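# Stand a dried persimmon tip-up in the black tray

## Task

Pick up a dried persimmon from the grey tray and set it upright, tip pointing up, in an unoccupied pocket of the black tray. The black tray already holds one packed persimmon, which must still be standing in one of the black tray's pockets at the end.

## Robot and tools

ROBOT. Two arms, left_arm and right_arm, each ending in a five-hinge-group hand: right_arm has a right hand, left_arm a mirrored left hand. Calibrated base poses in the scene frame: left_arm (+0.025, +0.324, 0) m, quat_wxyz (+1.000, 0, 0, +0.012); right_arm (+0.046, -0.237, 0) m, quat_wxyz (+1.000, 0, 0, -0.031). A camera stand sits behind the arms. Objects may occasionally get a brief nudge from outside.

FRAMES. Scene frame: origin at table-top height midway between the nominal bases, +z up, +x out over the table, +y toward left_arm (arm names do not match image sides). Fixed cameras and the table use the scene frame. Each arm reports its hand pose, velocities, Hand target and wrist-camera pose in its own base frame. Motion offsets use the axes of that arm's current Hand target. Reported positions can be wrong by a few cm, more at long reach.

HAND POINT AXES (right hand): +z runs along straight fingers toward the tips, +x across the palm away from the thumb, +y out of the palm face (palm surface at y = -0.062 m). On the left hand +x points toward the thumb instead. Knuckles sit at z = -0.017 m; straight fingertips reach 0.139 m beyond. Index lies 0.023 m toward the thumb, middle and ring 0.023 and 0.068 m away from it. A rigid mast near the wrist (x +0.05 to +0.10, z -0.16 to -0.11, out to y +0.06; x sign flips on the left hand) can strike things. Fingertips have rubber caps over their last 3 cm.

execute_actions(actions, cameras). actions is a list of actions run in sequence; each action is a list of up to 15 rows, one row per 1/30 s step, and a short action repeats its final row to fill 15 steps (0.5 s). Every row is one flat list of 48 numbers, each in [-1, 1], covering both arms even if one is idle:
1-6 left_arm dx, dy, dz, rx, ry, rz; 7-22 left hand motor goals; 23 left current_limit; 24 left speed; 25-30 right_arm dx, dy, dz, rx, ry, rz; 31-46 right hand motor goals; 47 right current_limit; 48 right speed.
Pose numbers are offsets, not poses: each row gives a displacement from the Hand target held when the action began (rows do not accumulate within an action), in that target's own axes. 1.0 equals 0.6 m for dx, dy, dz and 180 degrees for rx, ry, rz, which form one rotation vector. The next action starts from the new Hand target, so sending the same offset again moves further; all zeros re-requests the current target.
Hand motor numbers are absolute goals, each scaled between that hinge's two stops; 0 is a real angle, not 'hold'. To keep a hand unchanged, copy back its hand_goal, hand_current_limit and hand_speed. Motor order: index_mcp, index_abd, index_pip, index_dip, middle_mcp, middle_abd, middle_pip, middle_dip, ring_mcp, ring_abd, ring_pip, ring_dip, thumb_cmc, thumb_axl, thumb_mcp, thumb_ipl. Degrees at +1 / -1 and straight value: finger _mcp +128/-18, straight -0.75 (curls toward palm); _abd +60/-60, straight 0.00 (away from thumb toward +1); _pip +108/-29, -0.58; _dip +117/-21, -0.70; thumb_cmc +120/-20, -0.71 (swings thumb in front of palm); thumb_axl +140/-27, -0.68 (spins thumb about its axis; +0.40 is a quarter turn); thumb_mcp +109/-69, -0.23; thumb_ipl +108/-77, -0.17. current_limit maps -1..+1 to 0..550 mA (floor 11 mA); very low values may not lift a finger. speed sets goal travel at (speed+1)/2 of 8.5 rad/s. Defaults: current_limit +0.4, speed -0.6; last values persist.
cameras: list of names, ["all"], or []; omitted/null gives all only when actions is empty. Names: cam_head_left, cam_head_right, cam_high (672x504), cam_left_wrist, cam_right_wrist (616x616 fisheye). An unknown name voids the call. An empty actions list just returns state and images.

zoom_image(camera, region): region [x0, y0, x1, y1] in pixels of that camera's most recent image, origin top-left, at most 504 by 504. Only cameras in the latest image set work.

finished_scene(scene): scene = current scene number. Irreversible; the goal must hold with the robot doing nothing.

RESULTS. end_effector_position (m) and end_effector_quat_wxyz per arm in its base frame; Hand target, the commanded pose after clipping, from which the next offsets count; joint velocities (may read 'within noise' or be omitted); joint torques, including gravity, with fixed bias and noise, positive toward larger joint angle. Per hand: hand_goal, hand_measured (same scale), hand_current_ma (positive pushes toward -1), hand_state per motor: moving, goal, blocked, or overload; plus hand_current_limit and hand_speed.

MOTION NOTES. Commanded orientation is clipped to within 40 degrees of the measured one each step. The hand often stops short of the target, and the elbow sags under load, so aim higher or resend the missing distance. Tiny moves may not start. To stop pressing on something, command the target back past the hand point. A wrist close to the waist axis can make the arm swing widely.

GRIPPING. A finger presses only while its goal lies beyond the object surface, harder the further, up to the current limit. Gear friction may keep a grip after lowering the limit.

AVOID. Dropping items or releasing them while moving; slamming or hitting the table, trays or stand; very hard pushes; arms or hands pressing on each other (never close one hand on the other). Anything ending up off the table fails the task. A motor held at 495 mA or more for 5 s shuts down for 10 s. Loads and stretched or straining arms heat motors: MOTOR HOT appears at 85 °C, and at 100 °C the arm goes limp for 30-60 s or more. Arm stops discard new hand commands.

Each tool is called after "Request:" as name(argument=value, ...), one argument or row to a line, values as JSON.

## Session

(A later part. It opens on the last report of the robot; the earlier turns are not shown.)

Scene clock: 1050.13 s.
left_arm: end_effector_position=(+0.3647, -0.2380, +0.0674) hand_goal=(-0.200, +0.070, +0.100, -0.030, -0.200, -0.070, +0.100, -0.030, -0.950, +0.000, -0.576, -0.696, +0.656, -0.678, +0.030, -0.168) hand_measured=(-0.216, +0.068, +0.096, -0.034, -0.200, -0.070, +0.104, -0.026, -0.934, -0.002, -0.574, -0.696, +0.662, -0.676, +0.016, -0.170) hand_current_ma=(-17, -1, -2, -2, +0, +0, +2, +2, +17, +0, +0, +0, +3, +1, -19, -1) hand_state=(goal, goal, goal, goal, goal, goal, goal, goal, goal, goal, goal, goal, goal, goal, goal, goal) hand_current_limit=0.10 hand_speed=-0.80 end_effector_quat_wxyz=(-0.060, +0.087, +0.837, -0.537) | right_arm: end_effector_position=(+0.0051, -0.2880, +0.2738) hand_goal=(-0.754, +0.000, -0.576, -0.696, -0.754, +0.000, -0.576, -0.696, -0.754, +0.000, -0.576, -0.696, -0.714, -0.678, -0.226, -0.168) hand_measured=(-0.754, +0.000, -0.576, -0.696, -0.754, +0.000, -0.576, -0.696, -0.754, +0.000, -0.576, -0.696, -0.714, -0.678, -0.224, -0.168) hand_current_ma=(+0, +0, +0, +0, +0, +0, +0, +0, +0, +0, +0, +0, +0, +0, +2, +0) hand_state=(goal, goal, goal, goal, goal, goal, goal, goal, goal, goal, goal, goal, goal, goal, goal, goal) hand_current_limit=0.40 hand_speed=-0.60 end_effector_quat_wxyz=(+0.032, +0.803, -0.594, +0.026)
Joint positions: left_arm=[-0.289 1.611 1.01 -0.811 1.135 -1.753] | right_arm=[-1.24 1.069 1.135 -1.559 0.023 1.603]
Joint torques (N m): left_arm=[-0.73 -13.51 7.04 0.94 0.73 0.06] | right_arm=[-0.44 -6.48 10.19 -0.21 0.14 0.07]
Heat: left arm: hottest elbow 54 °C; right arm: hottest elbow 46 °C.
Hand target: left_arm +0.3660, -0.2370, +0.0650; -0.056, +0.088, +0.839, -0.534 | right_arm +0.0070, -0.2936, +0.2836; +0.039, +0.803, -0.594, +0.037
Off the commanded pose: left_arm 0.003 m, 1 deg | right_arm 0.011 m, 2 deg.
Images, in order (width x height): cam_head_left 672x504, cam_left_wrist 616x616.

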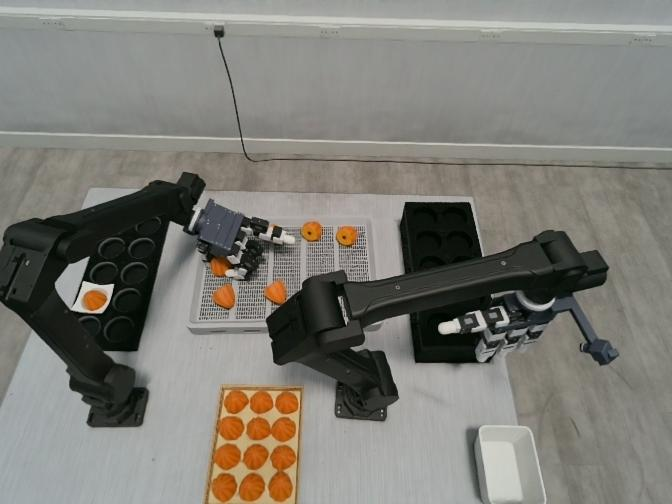

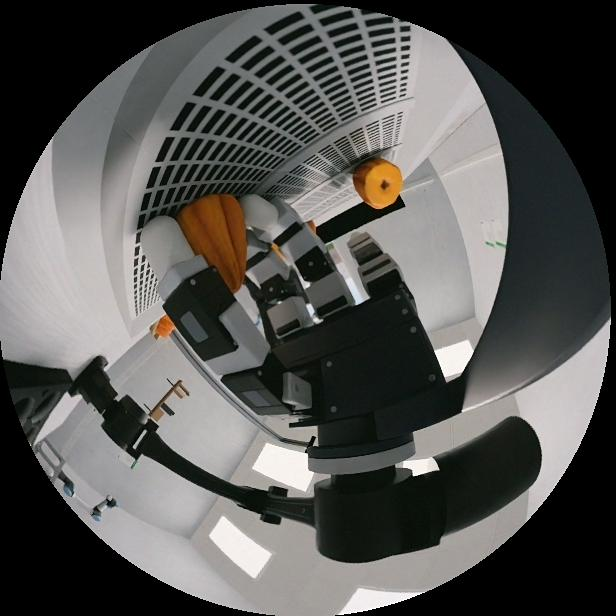

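Request:
execute_actions(
  actions=[
    [[0,0,0,0,0,0,-0.13,0.07,0.1,-0.03,-0.13,-0.07,0.1,-0.03,-0.95,0,-0.576,-0.696,0.657,-0.678,0.08,-0.15,0.5,-0.8,0,0,0,0,0,0,-0.754,0,-0.576,-0.696,-0.754,0,-0.576,-0.696,-0.754,0,-0.576,-0.696,-0.714,-0.678,-0.226,-0.168,0.4,-0.6]],
    [[0,0,0,0,0,0,-0.07,0.07,0.12,0,-0.07,-0.07,0.12,0,-0.95,0,-0.576,-0.696,0.657,-0.678,0.12,-0.13,0.5,-0.8,0,0,0,0,0,0,-0.754,0,-0.576,-0.696,-0.754,0,-0.576,-0.696,-0.754,0,-0.576,-0.696,-0.714,-0.678,-0.226,-0.168,0.4,-0.6]],
  ],
  cameras=["cam_head_left","cam_left_wrist"],
)

Request:
zoom_image(
  camera="cam_head_left",
  region=[180, 160, 320, 300],
)

Request:
zoom_image(
  camera="cam_left_wrist",
  region=[70, 60, 370, 360],
)

Scene clock: 1060.47 s.
left_arm: end_effector_position=(+0.3648, -0.2379, +0.0673) hand_goal=(-0.070, +0.070, +0.120, +0.000, -0.070, -0.070, +0.120, +0.000, -0.950, +0.000, -0.576, -0.696, +0.656, -0.678, +0.120, -0.130) hand_measured=(-0.142, +0.064, +0.092, -0.016, -0.134, -0.060, +0.096, -0.014, -0.934, -0.002, -0.574, -0.696, +0.662, -0.678, +0.018, -0.164) hand_current_ma=(-169, -3, -38, -15, -145, +5, -30, -13, +17, +0, +0, +0, +3, +0, -391, -78) hand_state=(blocked, goal, blocked, goal, blocked, goal, blocked, goal, goal, goal, goal, goal, goal, goal, blocked, blocked) hand_current_limit=0.50 hand_speed=-0.80 end_effector_quat_wxyz=(-0.060, +0.087, +0.837, -0.536) | right_arm: end_effector_position=(+0.0051, -0.2880, +0.2738) hand_goal=(-0.754, +0.000, -0.576, -0.696, -0.754, +0.000, -0.576, -0.696, -0.754, +0.000, -0.576, -0.696, -0.714, -0.678, -0.226, -0.168) hand_measured=(-0.754, +0.000, -0.576, -0.696, -0.754, +0.000, -0.576, -0.696, -0.754, +0.000, -0.576, -0.696, -0.714, -0.678, -0.224, -0.168) hand_current_ma=(+0, +0, +0, +0, +0, +0, +0, +0, +0, +0, +0, +0, +0, +0, +2, +0) hand_state=(goal, goal, goal, goal, goal, goal, goal, goal, goal, goal, goal, goal, goal, goal, goal, goal) hand_current_limit=0.40 hand_speed=-0.60 end_effector_quat_wxyz=(+0.032, +0.803, -0.594, +0.026)
Joint positions: left_arm=[-0.289 1.611 1.01 -0.811 1.134 -1.753] | right_arm=[-1.24 1.069 1.135 -1.559 0.023 1.603]
Joint torques (N m): left_arm=[-0.67 -13.45 7.12 0.95 0.74 0.02] | right_arm=[-0.26 -6.36 10.17 -0.27 0.13 0.06]
Heat: left arm: hottest elbow 51 °C; right arm: hottest elbow 46 °C.
Hand target: left_arm +0.3660, -0.2370, +0.0650; -0.056, +0.088, +0.839, -0.534 | right_arm +0.0070, -0.2936, +0.2836; +0.039, +0.803, -0.594, +0.037
Off the commanded pose: left_arm 0.003 m, 0 deg | right_arm 0.011 m, 2 deg.
Images, in order (width x height): cam_head_left 672x504, cam_left_wrist 616x616.

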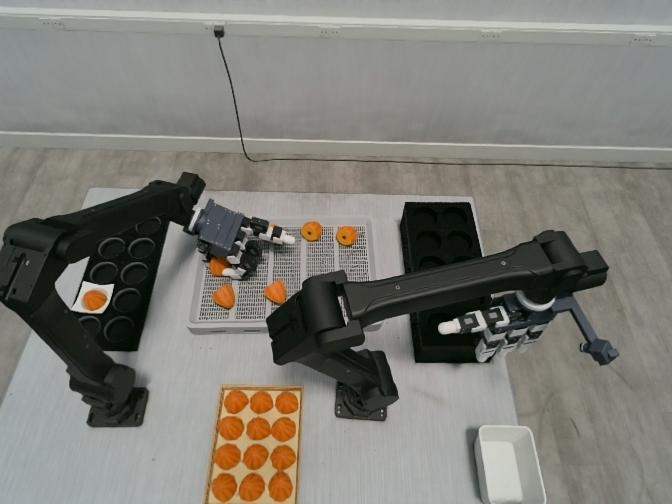

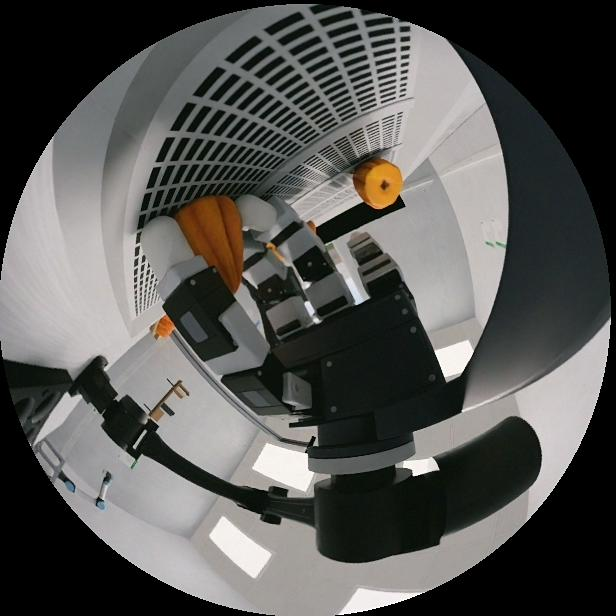

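Scaled by 3.600 from the camera's 672x504 image, which has a finer 960x720 frame.

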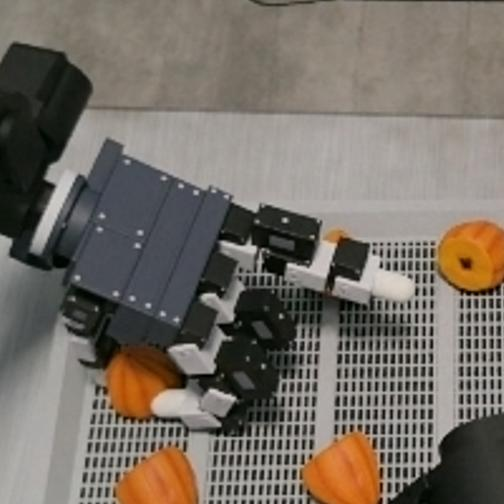

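Scaled by 1.680 from the camera's 616x616 image, which has a finer 880x880 frame.

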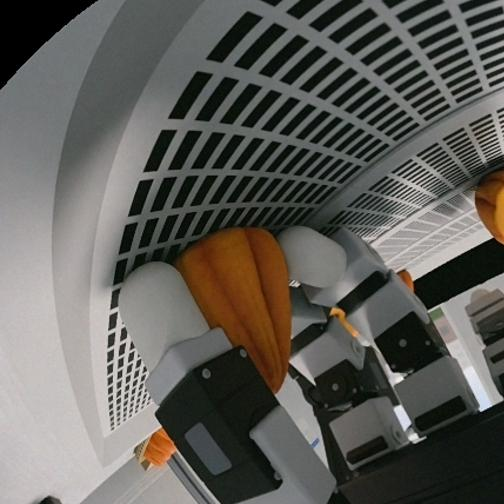

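Request:
execute_actions(
  actions=[
    [[-0.0245,-0.028,-0.0188,0,0,0,-0.05,0.07,0.12,0,-0.05,-0.07,0.12,0,-0.95,0,-0.576,-0.696,0.657,-0.678,0.12,-0.13,0.5,-0.8,0,0,0,0,0,0,-0.754,0,-0.576,-0.696,-0.754,0,-0.576,-0.696,-0.754,0,-0.576,-0.696,-0.714,-0.678,-0.226,-0.168,0.4,-0.6]],
    [[0,-0.0453,-0.0211,0,0,0,-0.05,0.07,0.12,0,-0.05,-0.07,0.12,0,-0.95,0,-0.576,-0.696,0.657,-0.678,0.12,-0.13,0.5,-0.8,0,0,0,0,0,0,-0.754,0,-0.576,-0.696,-0.754,0,-0.576,-0.696,-0.754,0,-0.576,-0.696,-0.714,-0.678,-0.226,-0.168,0.4,-0.6]],
  ],
  cameras=["cam_head_left","cam_left_wrist"],
)

Request:
zoom_image(
  camera="cam_head_left",
  region=[180, 160, 320, 300],
)

Request:
zoom_image(
  camera="cam_left_wrist",
  region=[70, 60, 370, 360],
)

Scene clock: 1073.33 s.
left_arm: end_effector_position=(+0.3600, -0.2356, +0.0942) hand_goal=(-0.050, +0.070, +0.120, +0.000, -0.050, -0.070, +0.120, +0.000, -0.950, +0.000, -0.576, -0.696, +0.656, -0.678, +0.120, -0.130) hand_measured=(-0.126, +0.058, +0.092, -0.016, -0.098, -0.058, +0.096, -0.008, -0.934, -0.002, -0.574, -0.696, +0.654, -0.680, +0.018, -0.164) hand_current_ma=(-187, -8, -38, -15, -91, +9, -30, -6, +17, +0, +0, +0, -1, +0, -391, -78) hand_state=(blocked, goal, blocked, goal, blocked, goal, blocked, goal, goal, goal, goal, goal, goal, goal, blocked, blocked) hand_current_limit=0.50 hand_speed=-0.80 end_effector_quat_wxyz=(-0.082, +0.076, +0.841, -0.530) | right_arm: end_effector_position=(+0.0051, -0.2880, +0.2738) hand_goal=(-0.754, +0.000, -0.576, -0.696, -0.754, +0.000, -0.576, -0.696, -0.754, +0.000, -0.576, -0.696, -0.714, -0.678, -0.226, -0.168) hand_measured=(-0.754, +0.000, -0.576, -0.696, -0.754, +0.000, -0.576, -0.696, -0.754, +0.000, -0.576, -0.696, -0.714, -0.678, -0.224, -0.168) hand_current_ma=(+0, +0, +0, +0, +0, +0, +0, +0, +0, +0, +0, +0, +0, +0, +2, +0) hand_state=(goal, goal, goal, goal, goal, goal, goal, goal, goal, goal, goal, goal, goal, goal, goal, goal) hand_current_limit=0.40 hand_speed=-0.60 end_effector_quat_wxyz=(+0.032, +0.803, -0.594, +0.026)
Joint positions: left_arm=[-0.289 1.589 1.066 -0.95 1.129 -1.742] | right_arm=[-1.24 1.069 1.135 -1.559 0.023 1.603]
Joint torques (N m): left_arm=[0.21 -14.68 11.56 -0.09 1 0.12] | right_arm=[-0.5 -6.42 10.17 -0.27 0.13 0.06]
Heat: left arm: hottest elbow 49 °C; right arm: hottest elbow 46 °C.
Hand target: left_arm +0.3811, -0.2371, +0.1150; -0.056, +0.088, +0.839, -0.534 | right_arm +0.0070, -0.2936, +0.2836; +0.039, +0.803, -0.594, +0.037
Off the commanded pose: left_arm 0.030 m, 3 deg | right_arm 0.011 m, 2 deg.
Images, in order (width x height): cam_head_left 672x504, cam_left_wrist 616x616.

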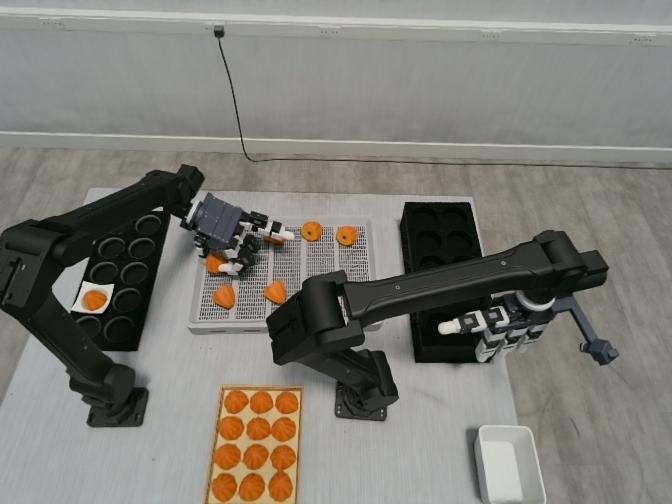

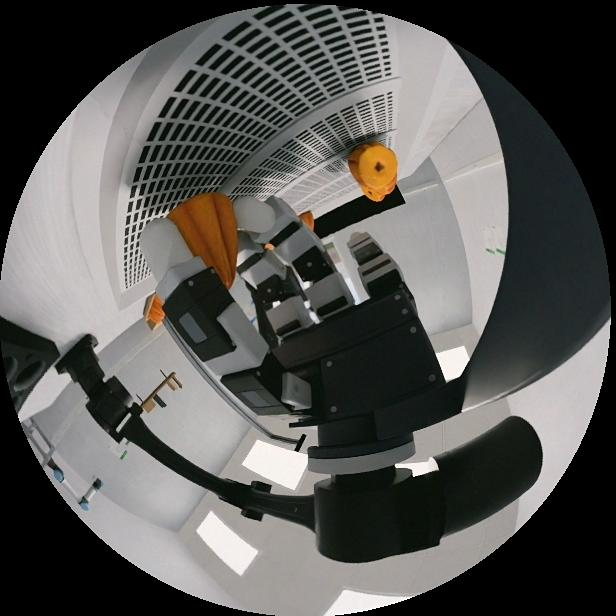

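Scaled by 3.600 from the camera's 672x504 image, which has a finer 960x720 frame.

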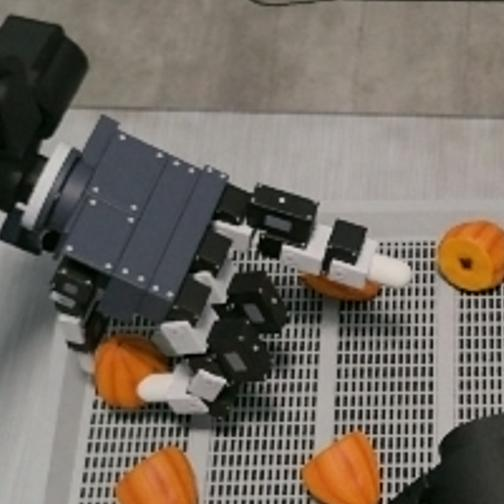

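Scaled by 1.680 from the camera's 616x616 image, which has a finer 880x880 frame.

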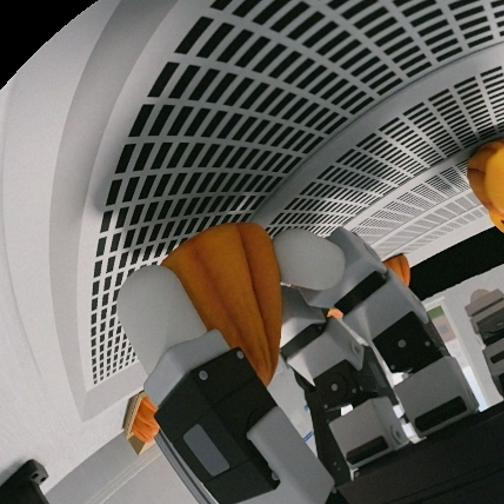

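Request:
execute_actions(
  actions=[
    [[0,-0.0453,-0.0211,0,0,0,-0.05,0.07,0.12,0,-0.02,-0.07,0.12,0,-0.95,0,-0.576,-0.696,0.657,-0.678,0.12,-0.13,0.5,-0.8,0,0,0,0,0,0,-0.754,0,-0.576,-0.696,-0.754,0,-0.576,-0.696,-0.754,0,-0.576,-0.696,-0.714,-0.678,-0.226,-0.168,0.4,-0.6]],
    [[0,-0.0453,-0.0211,0,0,0,-0.05,0.07,0.12,0,-0.02,-0.07,0.12,0,-0.95,0,-0.576,-0.696,0.657,-0.678,0.12,-0.13,0.5,-0.8,0,0,0,0,0,0,-0.754,0,-0.576,-0.696,-0.754,0,-0.576,-0.696,-0.754,0,-0.576,-0.696,-0.714,-0.678,-0.226,-0.168,0.4,-0.6]],
  ],
  cameras=["cam_head_left","cam_high","cam_left_wrist"],
)

Request:
zoom_image(
  camera="cam_head_left",
  region=[50, 195, 200, 365],
)

Request:
zoom_image(
  camera="cam_left_wrist",
  region=[70, 60, 370, 360],
)

Scene clock: 1094.40 s.
left_arm: end_effector_position=(+0.3622, -0.2361, +0.1529) hand_goal=(-0.050, +0.070, +0.120, +0.000, -0.020, -0.070, +0.120, +0.000, -0.950, +0.000, -0.576, -0.696, +0.656, -0.678, +0.120, -0.130) hand_measured=(-0.124, +0.058, +0.092, -0.016, -0.082, -0.056, +0.096, -0.008, -0.934, -0.002, -0.574, -0.696, +0.652, -0.680, +0.018, -0.164) hand_current_ma=(-183, -8, -38, -15, -138, +11, -30, -6, +17, +0, +0, +0, -3, +0, -391, -78) hand_state=(blocked, goal, blocked, goal, blocked, goal, blocked, goal, goal, goal, goal, goal, goal, goal, blocked, blocked) hand_current_limit=0.50 hand_speed=-0.80 end_effector_quat_wxyz=(-0.081, +0.076, +0.841, -0.529) | right_arm: end_effector_position=(+0.0051, -0.2880, +0.2738) hand_goal=(-0.754, +0.000, -0.576, -0.696, -0.754, +0.000, -0.576, -0.696, -0.754, +0.000, -0.576, -0.696, -0.714, -0.678, -0.226, -0.168) hand_measured=(-0.754, +0.000, -0.576, -0.696, -0.754, +0.000, -0.576, -0.696, -0.754, +0.000, -0.576, -0.696, -0.714, -0.678, -0.224, -0.168) hand_current_ma=(+0, +0, +0, +0, +0, +0, +0, +0, +0, +0, +0, +0, +0, +0, +2, +0) hand_state=(goal, goal, goal, goal, goal, goal, goal, goal, goal, goal, goal, goal, goal, goal, goal, goal) hand_current_limit=0.40 hand_speed=-0.60 end_effector_quat_wxyz=(+0.032, +0.803, -0.594, +0.026)
Joint positions: left_arm=[-0.289 1.526 1.162 -1.109 1.128 -1.741] | right_arm=[-1.24 1.069 1.135 -1.559 0.023 1.603]
Joint torques (N m): left_arm=[0.21 -13.98 12.51 -0.08 1.01 0.11] | right_arm=[-0.32 -6.3 10.11 -0.25 0.13 0.06]
Heat: left arm: hottest elbow 52 °C; right arm: hottest elbow 46 °C.
Hand target: left_arm +0.3810, -0.2371, +0.1750; -0.056, +0.088, +0.839, -0.534 | right_arm +0.0070, -0.2936, +0.2836; +0.039, +0.803, -0.594, +0.037
Off the commanded pose: left_arm 0.029 m, 3 deg | right_arm 0.011 m, 2 deg.
Images, in order (width x height): cam_head_left 672x504, cam_high 672x504, cam_left_wrist 616x616.

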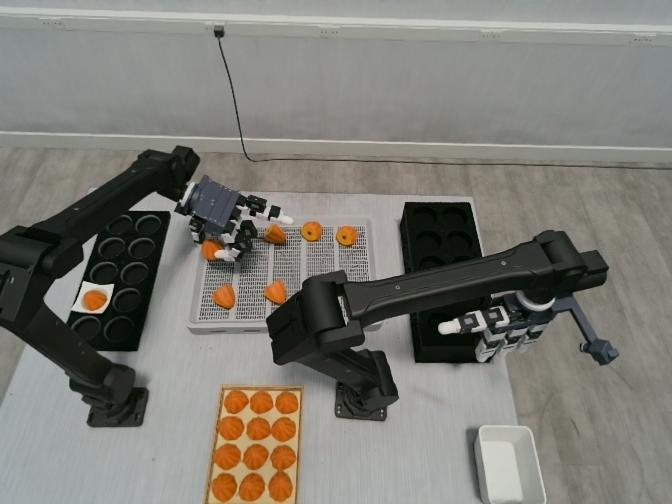

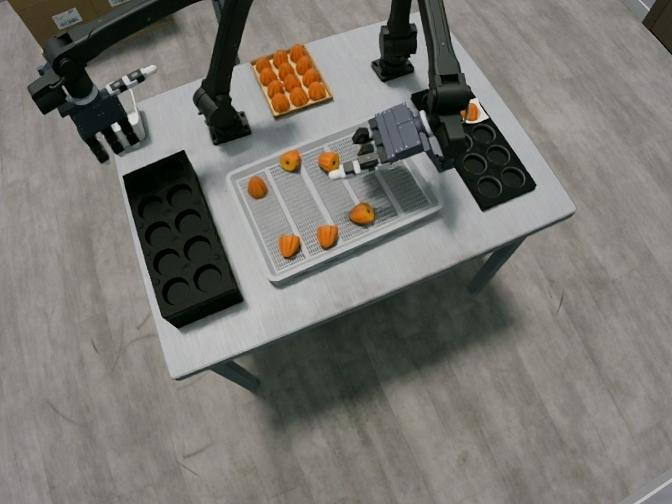

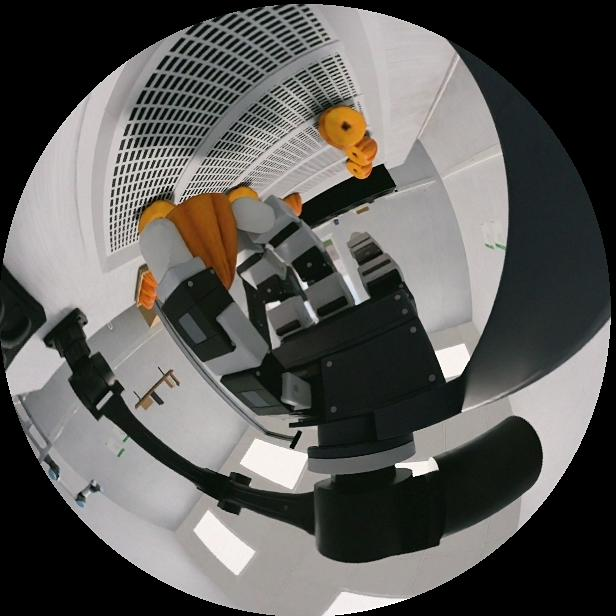

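Scaled by 2.965 from the camera's 672x504 image, which has a finer 960x720 frame.

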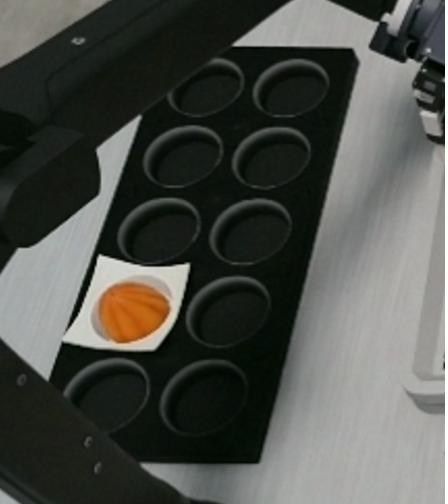

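Scaled by 1.680 from the camera's 616x616 image, which has a finer 880x880 frame.

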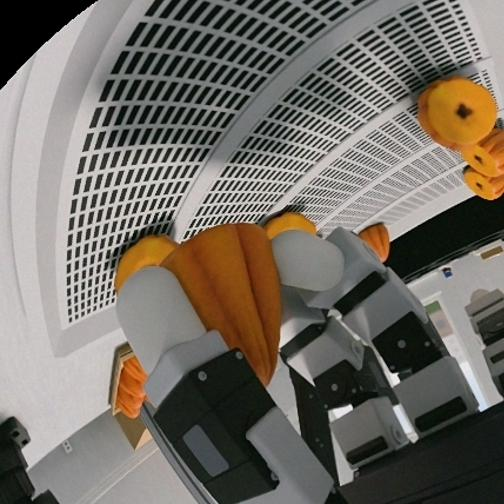

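Request:
zoom_image(
  camera="cam_head_left",
  region=[110, 205, 180, 275],
)

Request:
zoom_image(
  camera="cam_high",
  region=[440, 80, 550, 220],
)

Scaled by 7.200 from the camera's 672x504 image, which has a finer 960x720 frame.

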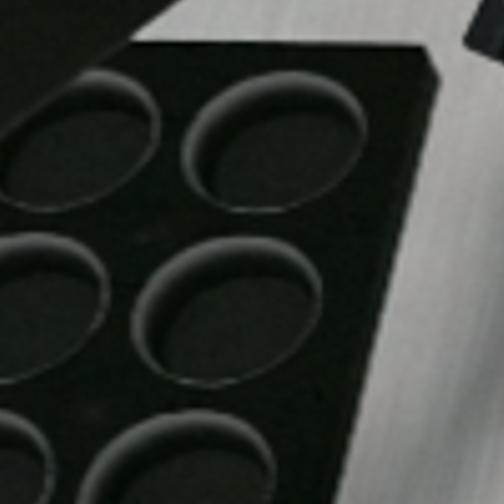

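Scaled by 3.600 from the camera's 672x504 image, which has a finer 960x720 frame.

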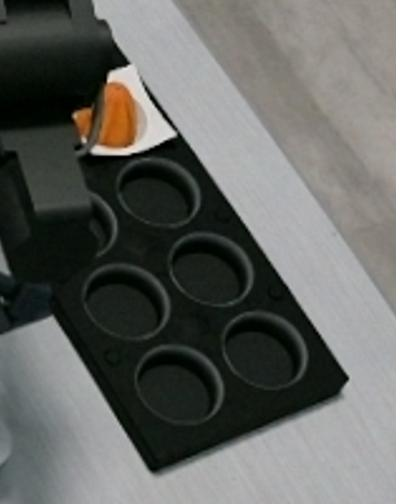

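Request:
execute_actions(
  actions=[
    [[-0.0173,0.052,-0.1247,0,-0.0537,-0.0251,-0.05,0.07,0.12,0,-0.02,-0.07,0.12,0,-0.95,0,-0.576,-0.696,0.657,-0.678,0.12,-0.13,0.5,-0.8,0,0,0,0,0,0,-0.754,0,-0.576,-0.696,-0.754,0,-0.576,-0.696,-0.754,0,-0.576,-0.696,-0.714,-0.678,-0.226,-0.168,0.4,-0.6]],
  ],
  cameras=["cam_left_wrist"],
)

Scene clock: 1171.40 s.
left_arm: end_effector_position=(+0.4001, -0.1550, +0.1635) hand_goal=(-0.050, +0.070, +0.120, +0.000, -0.020, -0.070, +0.120, +0.000, -0.950, +0.000, -0.576, -0.696, +0.656, -0.678, +0.120, -0.130) hand_measured=(-0.124, +0.058, +0.092, -0.016, -0.028, -0.056, +0.114, -0.002, -0.934, -0.002, -0.574, -0.696, +0.664, -0.678, +0.026, -0.164) hand_current_ma=(-176, -8, -38, -15, -6, +10, -3, +0, +17, +0, +0, +0, +5, +0, -353, -78) hand_state=(blocked, goal, blocked, goal, goal, goal, goal, goal, goal, goal, goal, goal, goal, goal, blocked, blocked) hand_current_limit=0.50 hand_speed=-0.80 end_effector_quat_wxyz=(-0.018, -0.005, +0.845, -0.534) | right_arm: end_effector_position=(+0.0051, -0.2880, +0.2738) hand_goal=(-0.754, +0.000, -0.576, -0.696, -0.754, +0.000, -0.576, -0.696, -0.754, +0.000, -0.576, -0.696, -0.714, -0.678, -0.226, -0.168) hand_measured=(-0.754, +0.000, -0.576, -0.696, -0.754, +0.000, -0.576, -0.696, -0.754, +0.000, -0.576, -0.696, -0.714, -0.678, -0.224, -0.168) hand_current_ma=(+0, +0, +0, +0, +0, +0, +0, +0, +0, +0, +0, +0, +0, +0, +2, +0) hand_state=(goal, goal, goal, goal, goal, goal, goal, goal, goal, goal, goal, goal, goal, goal, goal, goal) hand_current_limit=0.40 hand_speed=-0.60 end_effector_quat_wxyz=(+0.032, +0.803, -0.594, +0.026)
Joint positions: left_arm=[-0.08 1.497 1.162 -1.123 1.124 -1.734] | right_arm=[-1.24 1.069 1.135 -1.559 0.023 1.603]
Joint torques (N m): left_arm=[-1.61 -13.51 10.92 -0.03 1.2 0.14] | right_arm=[-0.38 -6.48 10.19 -0.21 0.14 0.07]
Heat: left arm: hottest elbow 55 °C; right arm: hottest elbow 47 °C.
Hand target: left_arm +0.4081, -0.1599, +0.1782; -0.006, +0.009, +0.843, -0.537 | right_arm +0.0070, -0.2936, +0.2836; +0.039, +0.803, -0.594, +0.037
Off the commanded pose: left_arm 0.018 m, 2 deg | right_arm 0.011 m, 2 deg.
Images, in order (width x height): cam_left_wrist 616x616.

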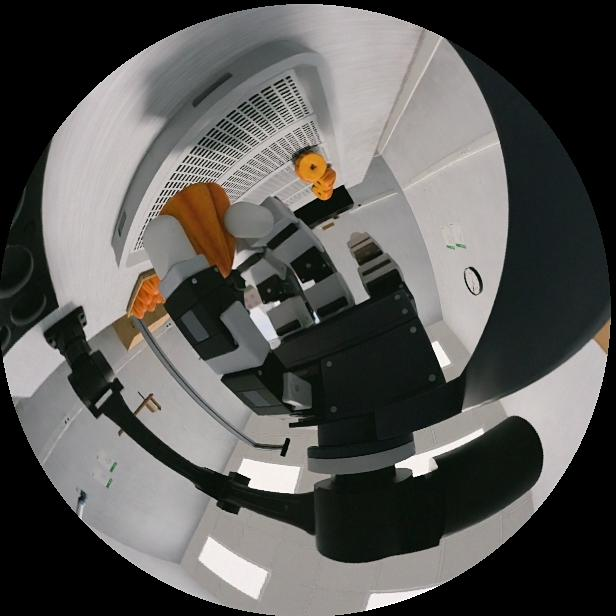

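Request:
zoom_image(
  camera="cam_left_wrist",
  region=[110, 140, 310, 340],
)

Scaled by 2.520 from the camera's 616x616 image, which has a finer 880x880 frame.

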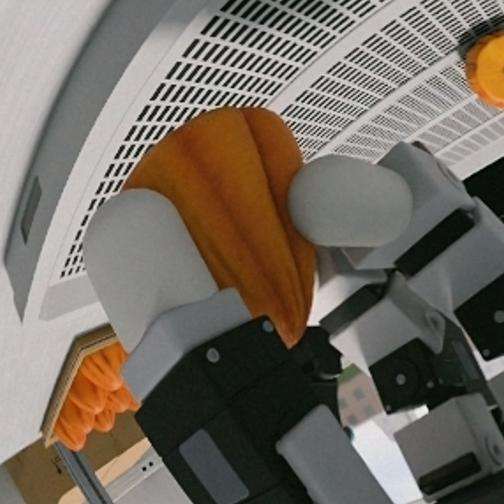

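Request:
execute_actions(
  actions=[
    [[-0.0211,0.0249,-0.0599,0,-0.0268,-0.0125,-0.05,0.07,0.12,0,0.01,-0.07,0.12,0,-0.95,0,-0.576,-0.696,0.657,-0.678,0.12,-0.13,0.5,-0.8,0,0,0,0,0,0,-0.754,0,-0.576,-0.696,-0.754,0,-0.576,-0.696,-0.754,0,-0.576,-0.696,-0.714,-0.678,-0.226,-0.168,0.4,-0.6]],
    [[-0.0269,0.0252,-0.0578,0,-0.0268,-0.0125,-0.05,0.07,0.12,0,0.01,-0.07,0.12,0,-0.95,0,-0.576,-0.696,0.657,-0.678,0.12,-0.13,0.5,-0.8,0,0,0,0,0,0,-0.754,0,-0.576,-0.696,-0.754,0,-0.576,-0.696,-0.754,0,-0.576,-0.696,-0.714,-0.678,-0.226,-0.168,0.4,-0.6]],
  ],
  cameras=["cam_left_wrist"],
)

Request:
zoom_image(
  camera="cam_left_wrist",
  region=[110, 140, 310, 340],
)

Scene clock: 1200.10 s.
left_arm: end_effector_position=(+0.4203, -0.0823, +0.1636) hand_goal=(-0.050, +0.070, +0.120, +0.000, +0.010, -0.070, +0.120, +0.000, -0.950, +0.000, -0.576, -0.696, +0.656, -0.678, +0.120, -0.130) hand_measured=(-0.124, +0.058, +0.092, -0.016, +0.006, -0.056, +0.116, -0.002, -0.934, -0.002, -0.574, -0.696, +0.664, -0.678, +0.026, -0.164) hand_current_ma=(-176, -8, -38, -15, -3, +10, -1, +0, +17, +0, +0, +0, +5, +0, -348, -78) hand_state=(blocked, goal, blocked, goal, goal, goal, goal, goal, goal, goal, goal, goal, goal, goal, blocked, blocked) hand_current_limit=0.50 hand_speed=-0.80 end_effector_quat_wxyz=(+0.028, -0.080, +0.841, -0.534) | right_arm: end_effector_position=(+0.0051, -0.2880, +0.2738) hand_goal=(-0.754, +0.000, -0.576, -0.696, -0.754, +0.000, -0.576, -0.696, -0.754, +0.000, -0.576, -0.696, -0.714, -0.678, -0.226, -0.168) hand_measured=(-0.754, +0.000, -0.576, -0.696, -0.754, +0.000, -0.576, -0.696, -0.754, +0.000, -0.576, -0.696, -0.714, -0.678, -0.224, -0.168) hand_current_ma=(+0, +0, +0, +0, +0, +0, +0, +0, +0, +0, +0, +0, +0, +0, +2, +0) hand_state=(goal, goal, goal, goal, goal, goal, goal, goal, goal, goal, goal, goal, goal, goal, goal, goal) hand_current_limit=0.40 hand_speed=-0.60 end_effector_quat_wxyz=(+0.032, +0.803, -0.594, +0.026)
Joint positions: left_arm=[0.097 1.497 1.162 -1.127 1.125 -1.733] | right_arm=[-1.24 1.069 1.135 -1.559 0.023 1.603]
Joint torques (N m): left_arm=[-1.08 -12.69 12.19 -0.05 1.13 0.08] | right_arm=[-0.5 -6.36 10.1 -0.28 0.13 0.07]
Heat: left arm: hottest elbow 54 °C; right arm: hottest elbow 47 °C.
Hand target: left_arm +0.4351, -0.0826, +0.1808; +0.043, -0.069, +0.841, -0.535 | right_arm +0.0070, -0.2936, +0.2836; +0.039, +0.803, -0.594, +0.037
Off the commanded pose: left_arm 0.023 m, 2 deg | right_arm 0.011 m, 2 deg.
Images, in order (width x height): cam_left_wrist 616x616.

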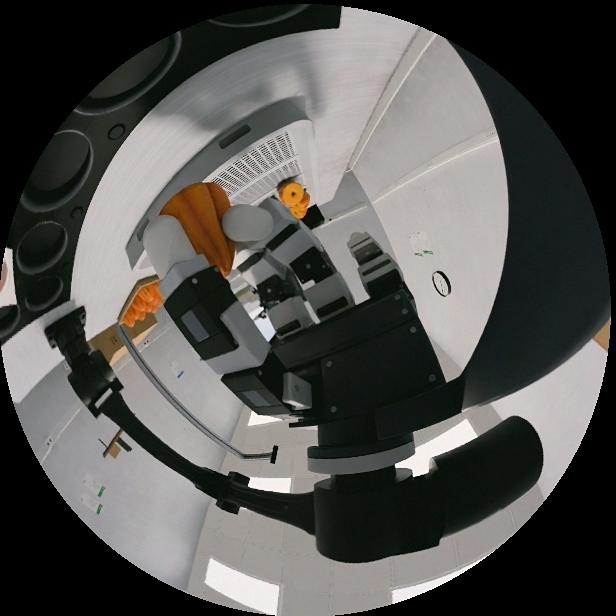

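Scaled by 2.520 from the camera's 616x616 image, which has a finer 880x880 frame.

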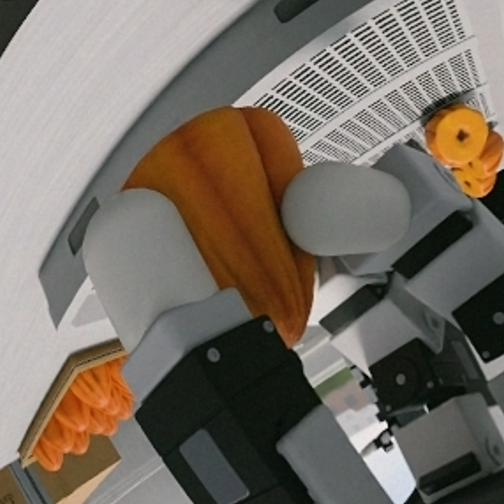

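Request:
execute_actions(
  actions=[
    [[-0.0325,0.0228,-0.0553,0,-0.0268,-0.0125,-0.05,0.07,0.12,0,0.01,-0.07,0.12,0,-0.95,0,-0.576,-0.696,0.657,-0.678,0.12,-0.13,0.5,-0.8,0,0,0,0,0,0,-0.754,0,-0.576,-0.696,-0.754,0,-0.576,-0.696,-0.754,0,-0.576,-0.696,-0.714,-0.678,-0.226,-0.168,0.4,-0.6]],
    [[-0.038,0.0261,-0.0523,0,-0.0268,-0.0125,-0.05,0.07,0.12,0,0.01,-0.07,0.12,0,-0.95,0,-0.576,-0.696,0.657,-0.678,0.12,-0.13,0.5,-0.8,0,0,0,0,0,0,-0.754,0,-0.576,-0.696,-0.754,0,-0.576,-0.696,-0.754,0,-0.576,-0.696,-0.714,-0.678,-0.226,-0.168,0.4,-0.6]],
  ],
  cameras=["cam_left_wrist","cam_head_left","cam_high"],
)

Request:
zoom_image(
  camera="cam_head_left",
  region=[70, 150, 240, 320],
)

Request:
zoom_image(
  camera="cam_left_wrist",
  region=[0, 0, 400, 400],
)

Request:
zoom_image(
  camera="cam_high",
  region=[390, 60, 560, 230],
)

Scene clock: 1214.57 s.
left_arm: end_effector_position=(+0.4402, -0.0080, +0.1629) hand_goal=(-0.050, +0.070, +0.120, +0.000, +0.010, -0.070, +0.120, +0.000, -0.950, +0.000, -0.576, -0.696, +0.656, -0.678, +0.120, -0.130) hand_measured=(-0.124, +0.058, +0.092, -0.016, +0.006, -0.056, +0.116, -0.002, -0.934, -0.002, -0.574, -0.696, +0.664, -0.678, +0.026, -0.164) hand_current_ma=(-176, -8, -38, -15, -3, +10, -1, +0, +17, +0, +0, +0, +5, +0, -346, -78) hand_state=(blocked, goal, blocked, goal, goal, goal, goal, goal, goal, goal, goal, goal, goal, goal, blocked, blocked) hand_current_limit=0.50 hand_speed=-0.80 end_effector_quat_wxyz=(+0.071, -0.159, +0.830, -0.530) | right_arm: end_effector_position=(+0.0051, -0.2880, +0.2738) hand_goal=(-0.754, +0.000, -0.576, -0.696, -0.754, +0.000, -0.576, -0.696, -0.754, +0.000, -0.576, -0.696, -0.714, -0.678, -0.226, -0.168) hand_measured=(-0.754, +0.000, -0.576, -0.696, -0.754, +0.000, -0.576, -0.696, -0.754, +0.000, -0.576, -0.696, -0.714, -0.678, -0.224, -0.168) hand_current_ma=(+0, +0, +0, +0, +0, +0, +0, +0, +0, +0, +0, +0, +0, +0, +2, +0) hand_state=(goal, goal, goal, goal, goal, goal, goal, goal, goal, goal, goal, goal, goal, goal, goal, goal) hand_current_limit=0.40 hand_speed=-0.60 end_effector_quat_wxyz=(+0.032, +0.803, -0.594, +0.026)
Joint positions: left_arm=[0.265 1.529 1.194 -1.116 1.124 -1.76] | right_arm=[-1.24 1.069 1.135 -1.559 0.023 1.603]
Joint torques (N m): left_arm=[-0.97 -12.98 12.96 0.87 1.06 -0.1] | right_arm=[-0.44 -6.36 10.15 -0.25 0.14 0.05]
Heat: left arm: hottest elbow 54 °C; right arm: hottest elbow 47 °C.
Hand target: left_arm +0.4617, -0.0043, +0.1815; +0.093, -0.146, +0.831, -0.529 | right_arm +0.0070, -0.2936, +0.2836; +0.039, +0.803, -0.594, +0.037
Off the commanded pose: left_arm 0.029 m, 3 deg | right_arm 0.011 m, 2 deg.
Images, in order (width x height): cam_head_left 672x504, cam_high 672x504, cam_left_wrist 616x616.

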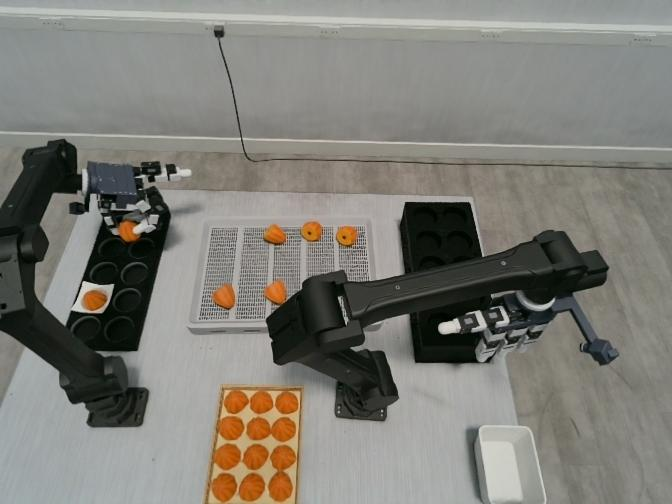

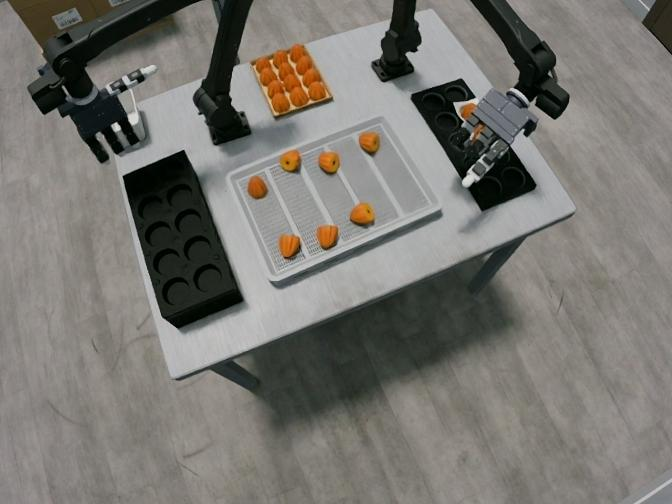

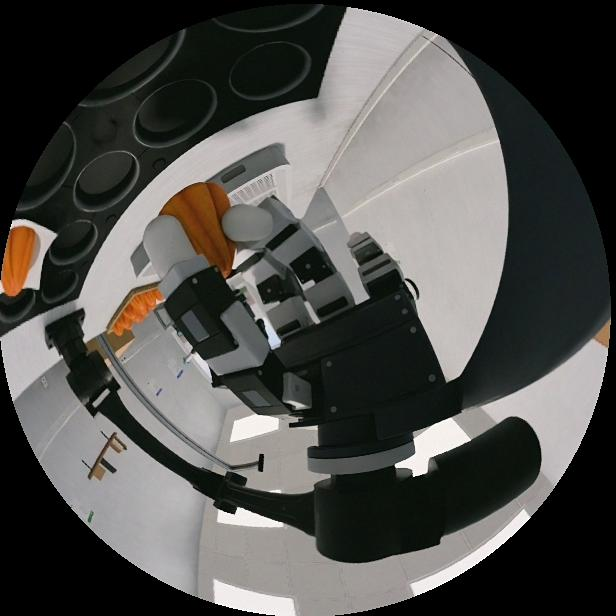

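Scaled by 2.965 from the camera's 672x504 image, which has a finer 960x720 frame.

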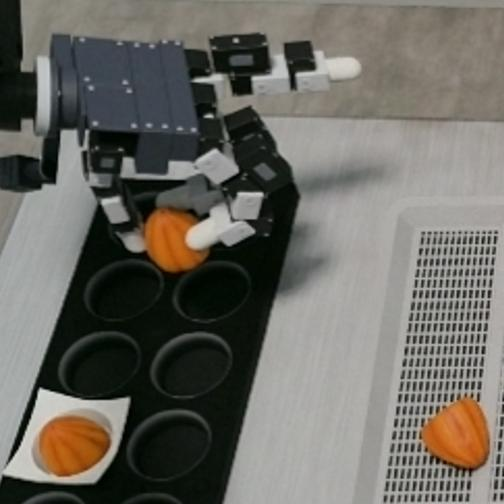

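Scaled by 1.260 from the camera's 616x616 image, which has a finer 880x880 frame.

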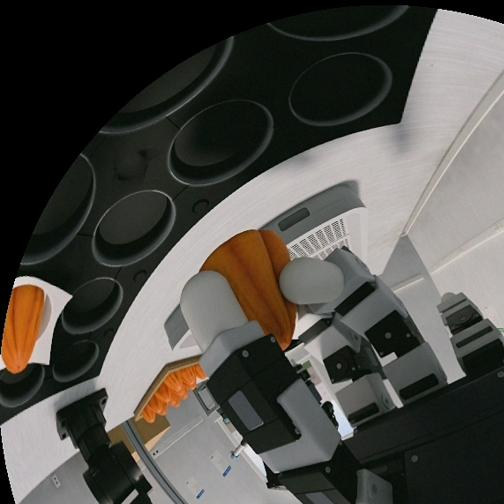

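Scaled by 2.965 from the camera's 672x504 image, which has a finer 960x720 frame.

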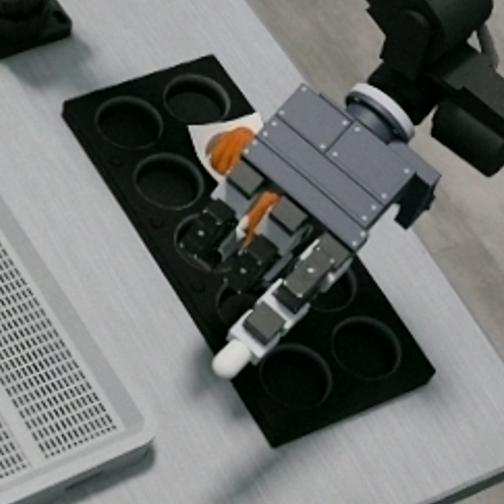

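Request:
execute_actions(
  actions=[
    [[0.0039,0.0621,0.0279,0,0,0,-0.05,0.07,0.12,0,0.01,-0.07,0.12,0,-0.95,0,-0.576,-0.696,0.657,-0.678,0.12,-0.13,0.5,-0.8,0,0,0,0,0,0,-0.754,0,-0.576,-0.696,-0.754,0,-0.576,-0.696,-0.754,0,-0.576,-0.696,-0.714,-0.678,-0.226,-0.168,0.4,-0.6]],
    [[0.0039,0.0621,0.0279,0,0,0,-0.05,0.07,0.12,0,0.01,-0.07,0.12,0,-0.95,0,-0.576,-0.696,0.657,-0.678,0.12,-0.13,0.5,-0.8,0,0,0,0,0,0,-0.754,0,-0.576,-0.696,-0.754,0,-0.576,-0.696,-0.754,0,-0.576,-0.696,-0.714,-0.678,-0.226,-0.168,0.4,-0.6]],
  ],
  cameras=["cam_left_wrist","cam_head_left","cam_high"],
)

Request:
zoom_image(
  camera="cam_head_left",
  region=[80, 180, 200, 300],
)

Request:
zoom_image(
  camera="cam_left_wrist",
  region=[0, 0, 400, 400],
)

Request:
zoom_image(
  camera="cam_high",
  region=[390, 60, 560, 230],
)

Scene clock: 1263.23 s.
left_arm: end_effector_position=(+0.4502, -0.0053, +0.0929) hand_goal=(-0.050, +0.070, +0.120, +0.000, +0.010, -0.070, +0.120, +0.000, -0.950, +0.000, -0.576, -0.696, +0.656, -0.678, +0.120, -0.130) hand_measured=(-0.124, +0.058, +0.092, -0.016, +0.006, -0.056, +0.116, -0.002, -0.934, -0.002, -0.574, -0.696, +0.664, -0.678, +0.026, -0.164) hand_current_ma=(-176, -8, -38, -15, -3, +10, -1, +0, +17, +0, +0, +0, +5, +0, -346, -78) hand_state=(blocked, goal, blocked, goal, goal, goal, goal, goal, goal, goal, goal, goal, goal, goal, blocked, blocked) hand_current_limit=0.50 hand_speed=-0.80 end_effector_quat_wxyz=(+0.083, -0.151, +0.831, -0.529) | right_arm: end_effector_position=(+0.0051, -0.2880, +0.2738) hand_goal=(-0.754, +0.000, -0.576, -0.696, -0.754, +0.000, -0.576, -0.696, -0.754, +0.000, -0.576, -0.696, -0.714, -0.678, -0.226, -0.168) hand_measured=(-0.754, +0.000, -0.576, -0.696, -0.754, +0.000, -0.576, -0.696, -0.754, +0.000, -0.576, -0.696, -0.714, -0.678, -0.224, -0.168) hand_current_ma=(+0, +0, +0, +0, +0, +0, +0, +0, +0, +0, +0, +0, +0, +0, +2, +0) hand_state=(goal, goal, goal, goal, goal, goal, goal, goal, goal, goal, goal, goal, goal, goal, goal, goal) hand_current_limit=0.40 hand_speed=-0.60 end_effector_quat_wxyz=(+0.032, +0.803, -0.594, +0.026)
Joint positions: left_arm=[0.265 1.615 1.097 -0.903 1.124 -1.761] | right_arm=[-1.24 1.069 1.135 -1.559 0.023 1.603]
Joint torques (N m): left_arm=[-0.91 -14.86 8.66 0.91 1.06 -0.03] | right_arm=[-0.32 -6.3 10.15 -0.25 0.12 0.06]
Heat: left arm: hottest elbow 60 °C; right arm: hottest elbow 47 °C.
Hand target: left_arm +0.4569, -0.0048, +0.0999; +0.093, -0.146, +0.831, -0.529 | right_arm +0.0070, -0.2936, +0.2836; +0.039, +0.803, -0.594, +0.037
Off the commanded pose: left_arm 0.010 m, 1 deg | right_arm 0.011 m, 2 deg.
Images, in order (width x height): cam_head_left 672x504, cam_high 672x504, cam_left_wrist 616x616.

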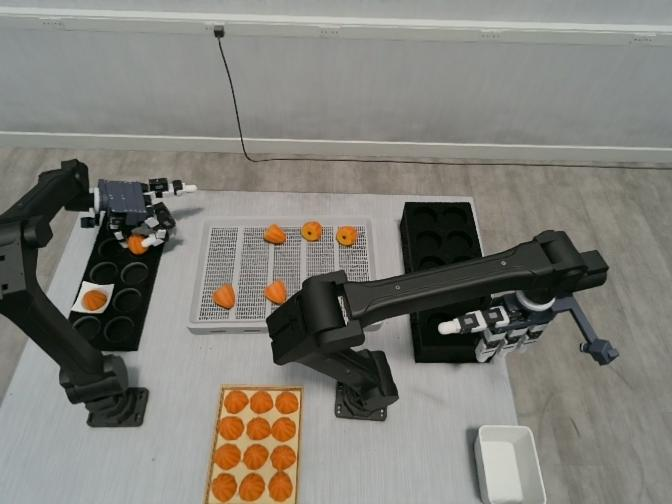

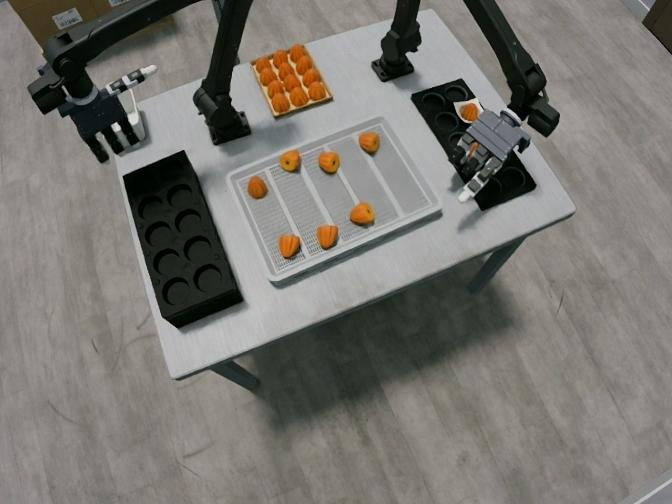

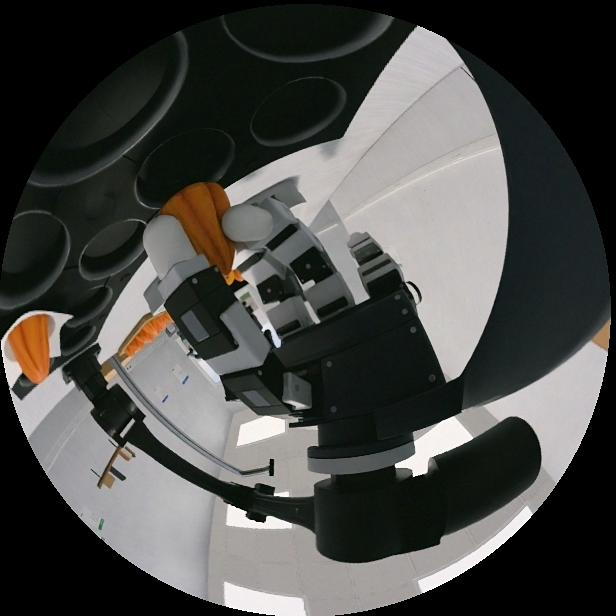

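Scaled by 4.200 from the camera's 672x504 image, which has a finer 960x720 frame.

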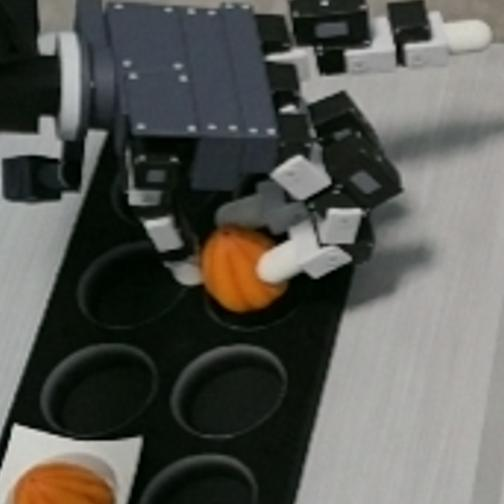

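Scaled by 1.260 from the camera's 616x616 image, which has a finer 880x880 frame.

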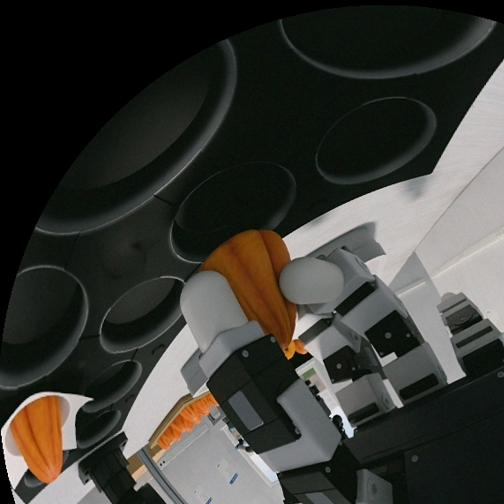

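Scaled by 2.965 from the camera's 672x504 image, which has a finer 960x720 frame.

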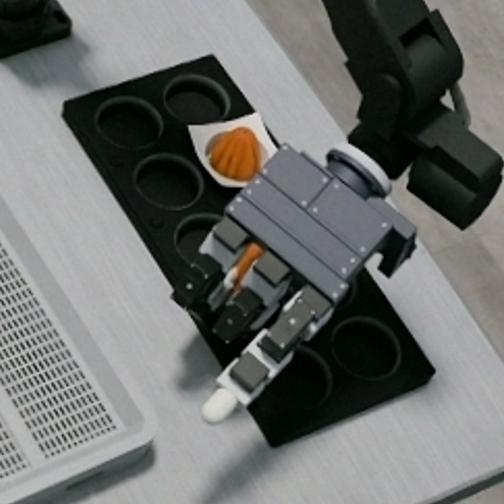

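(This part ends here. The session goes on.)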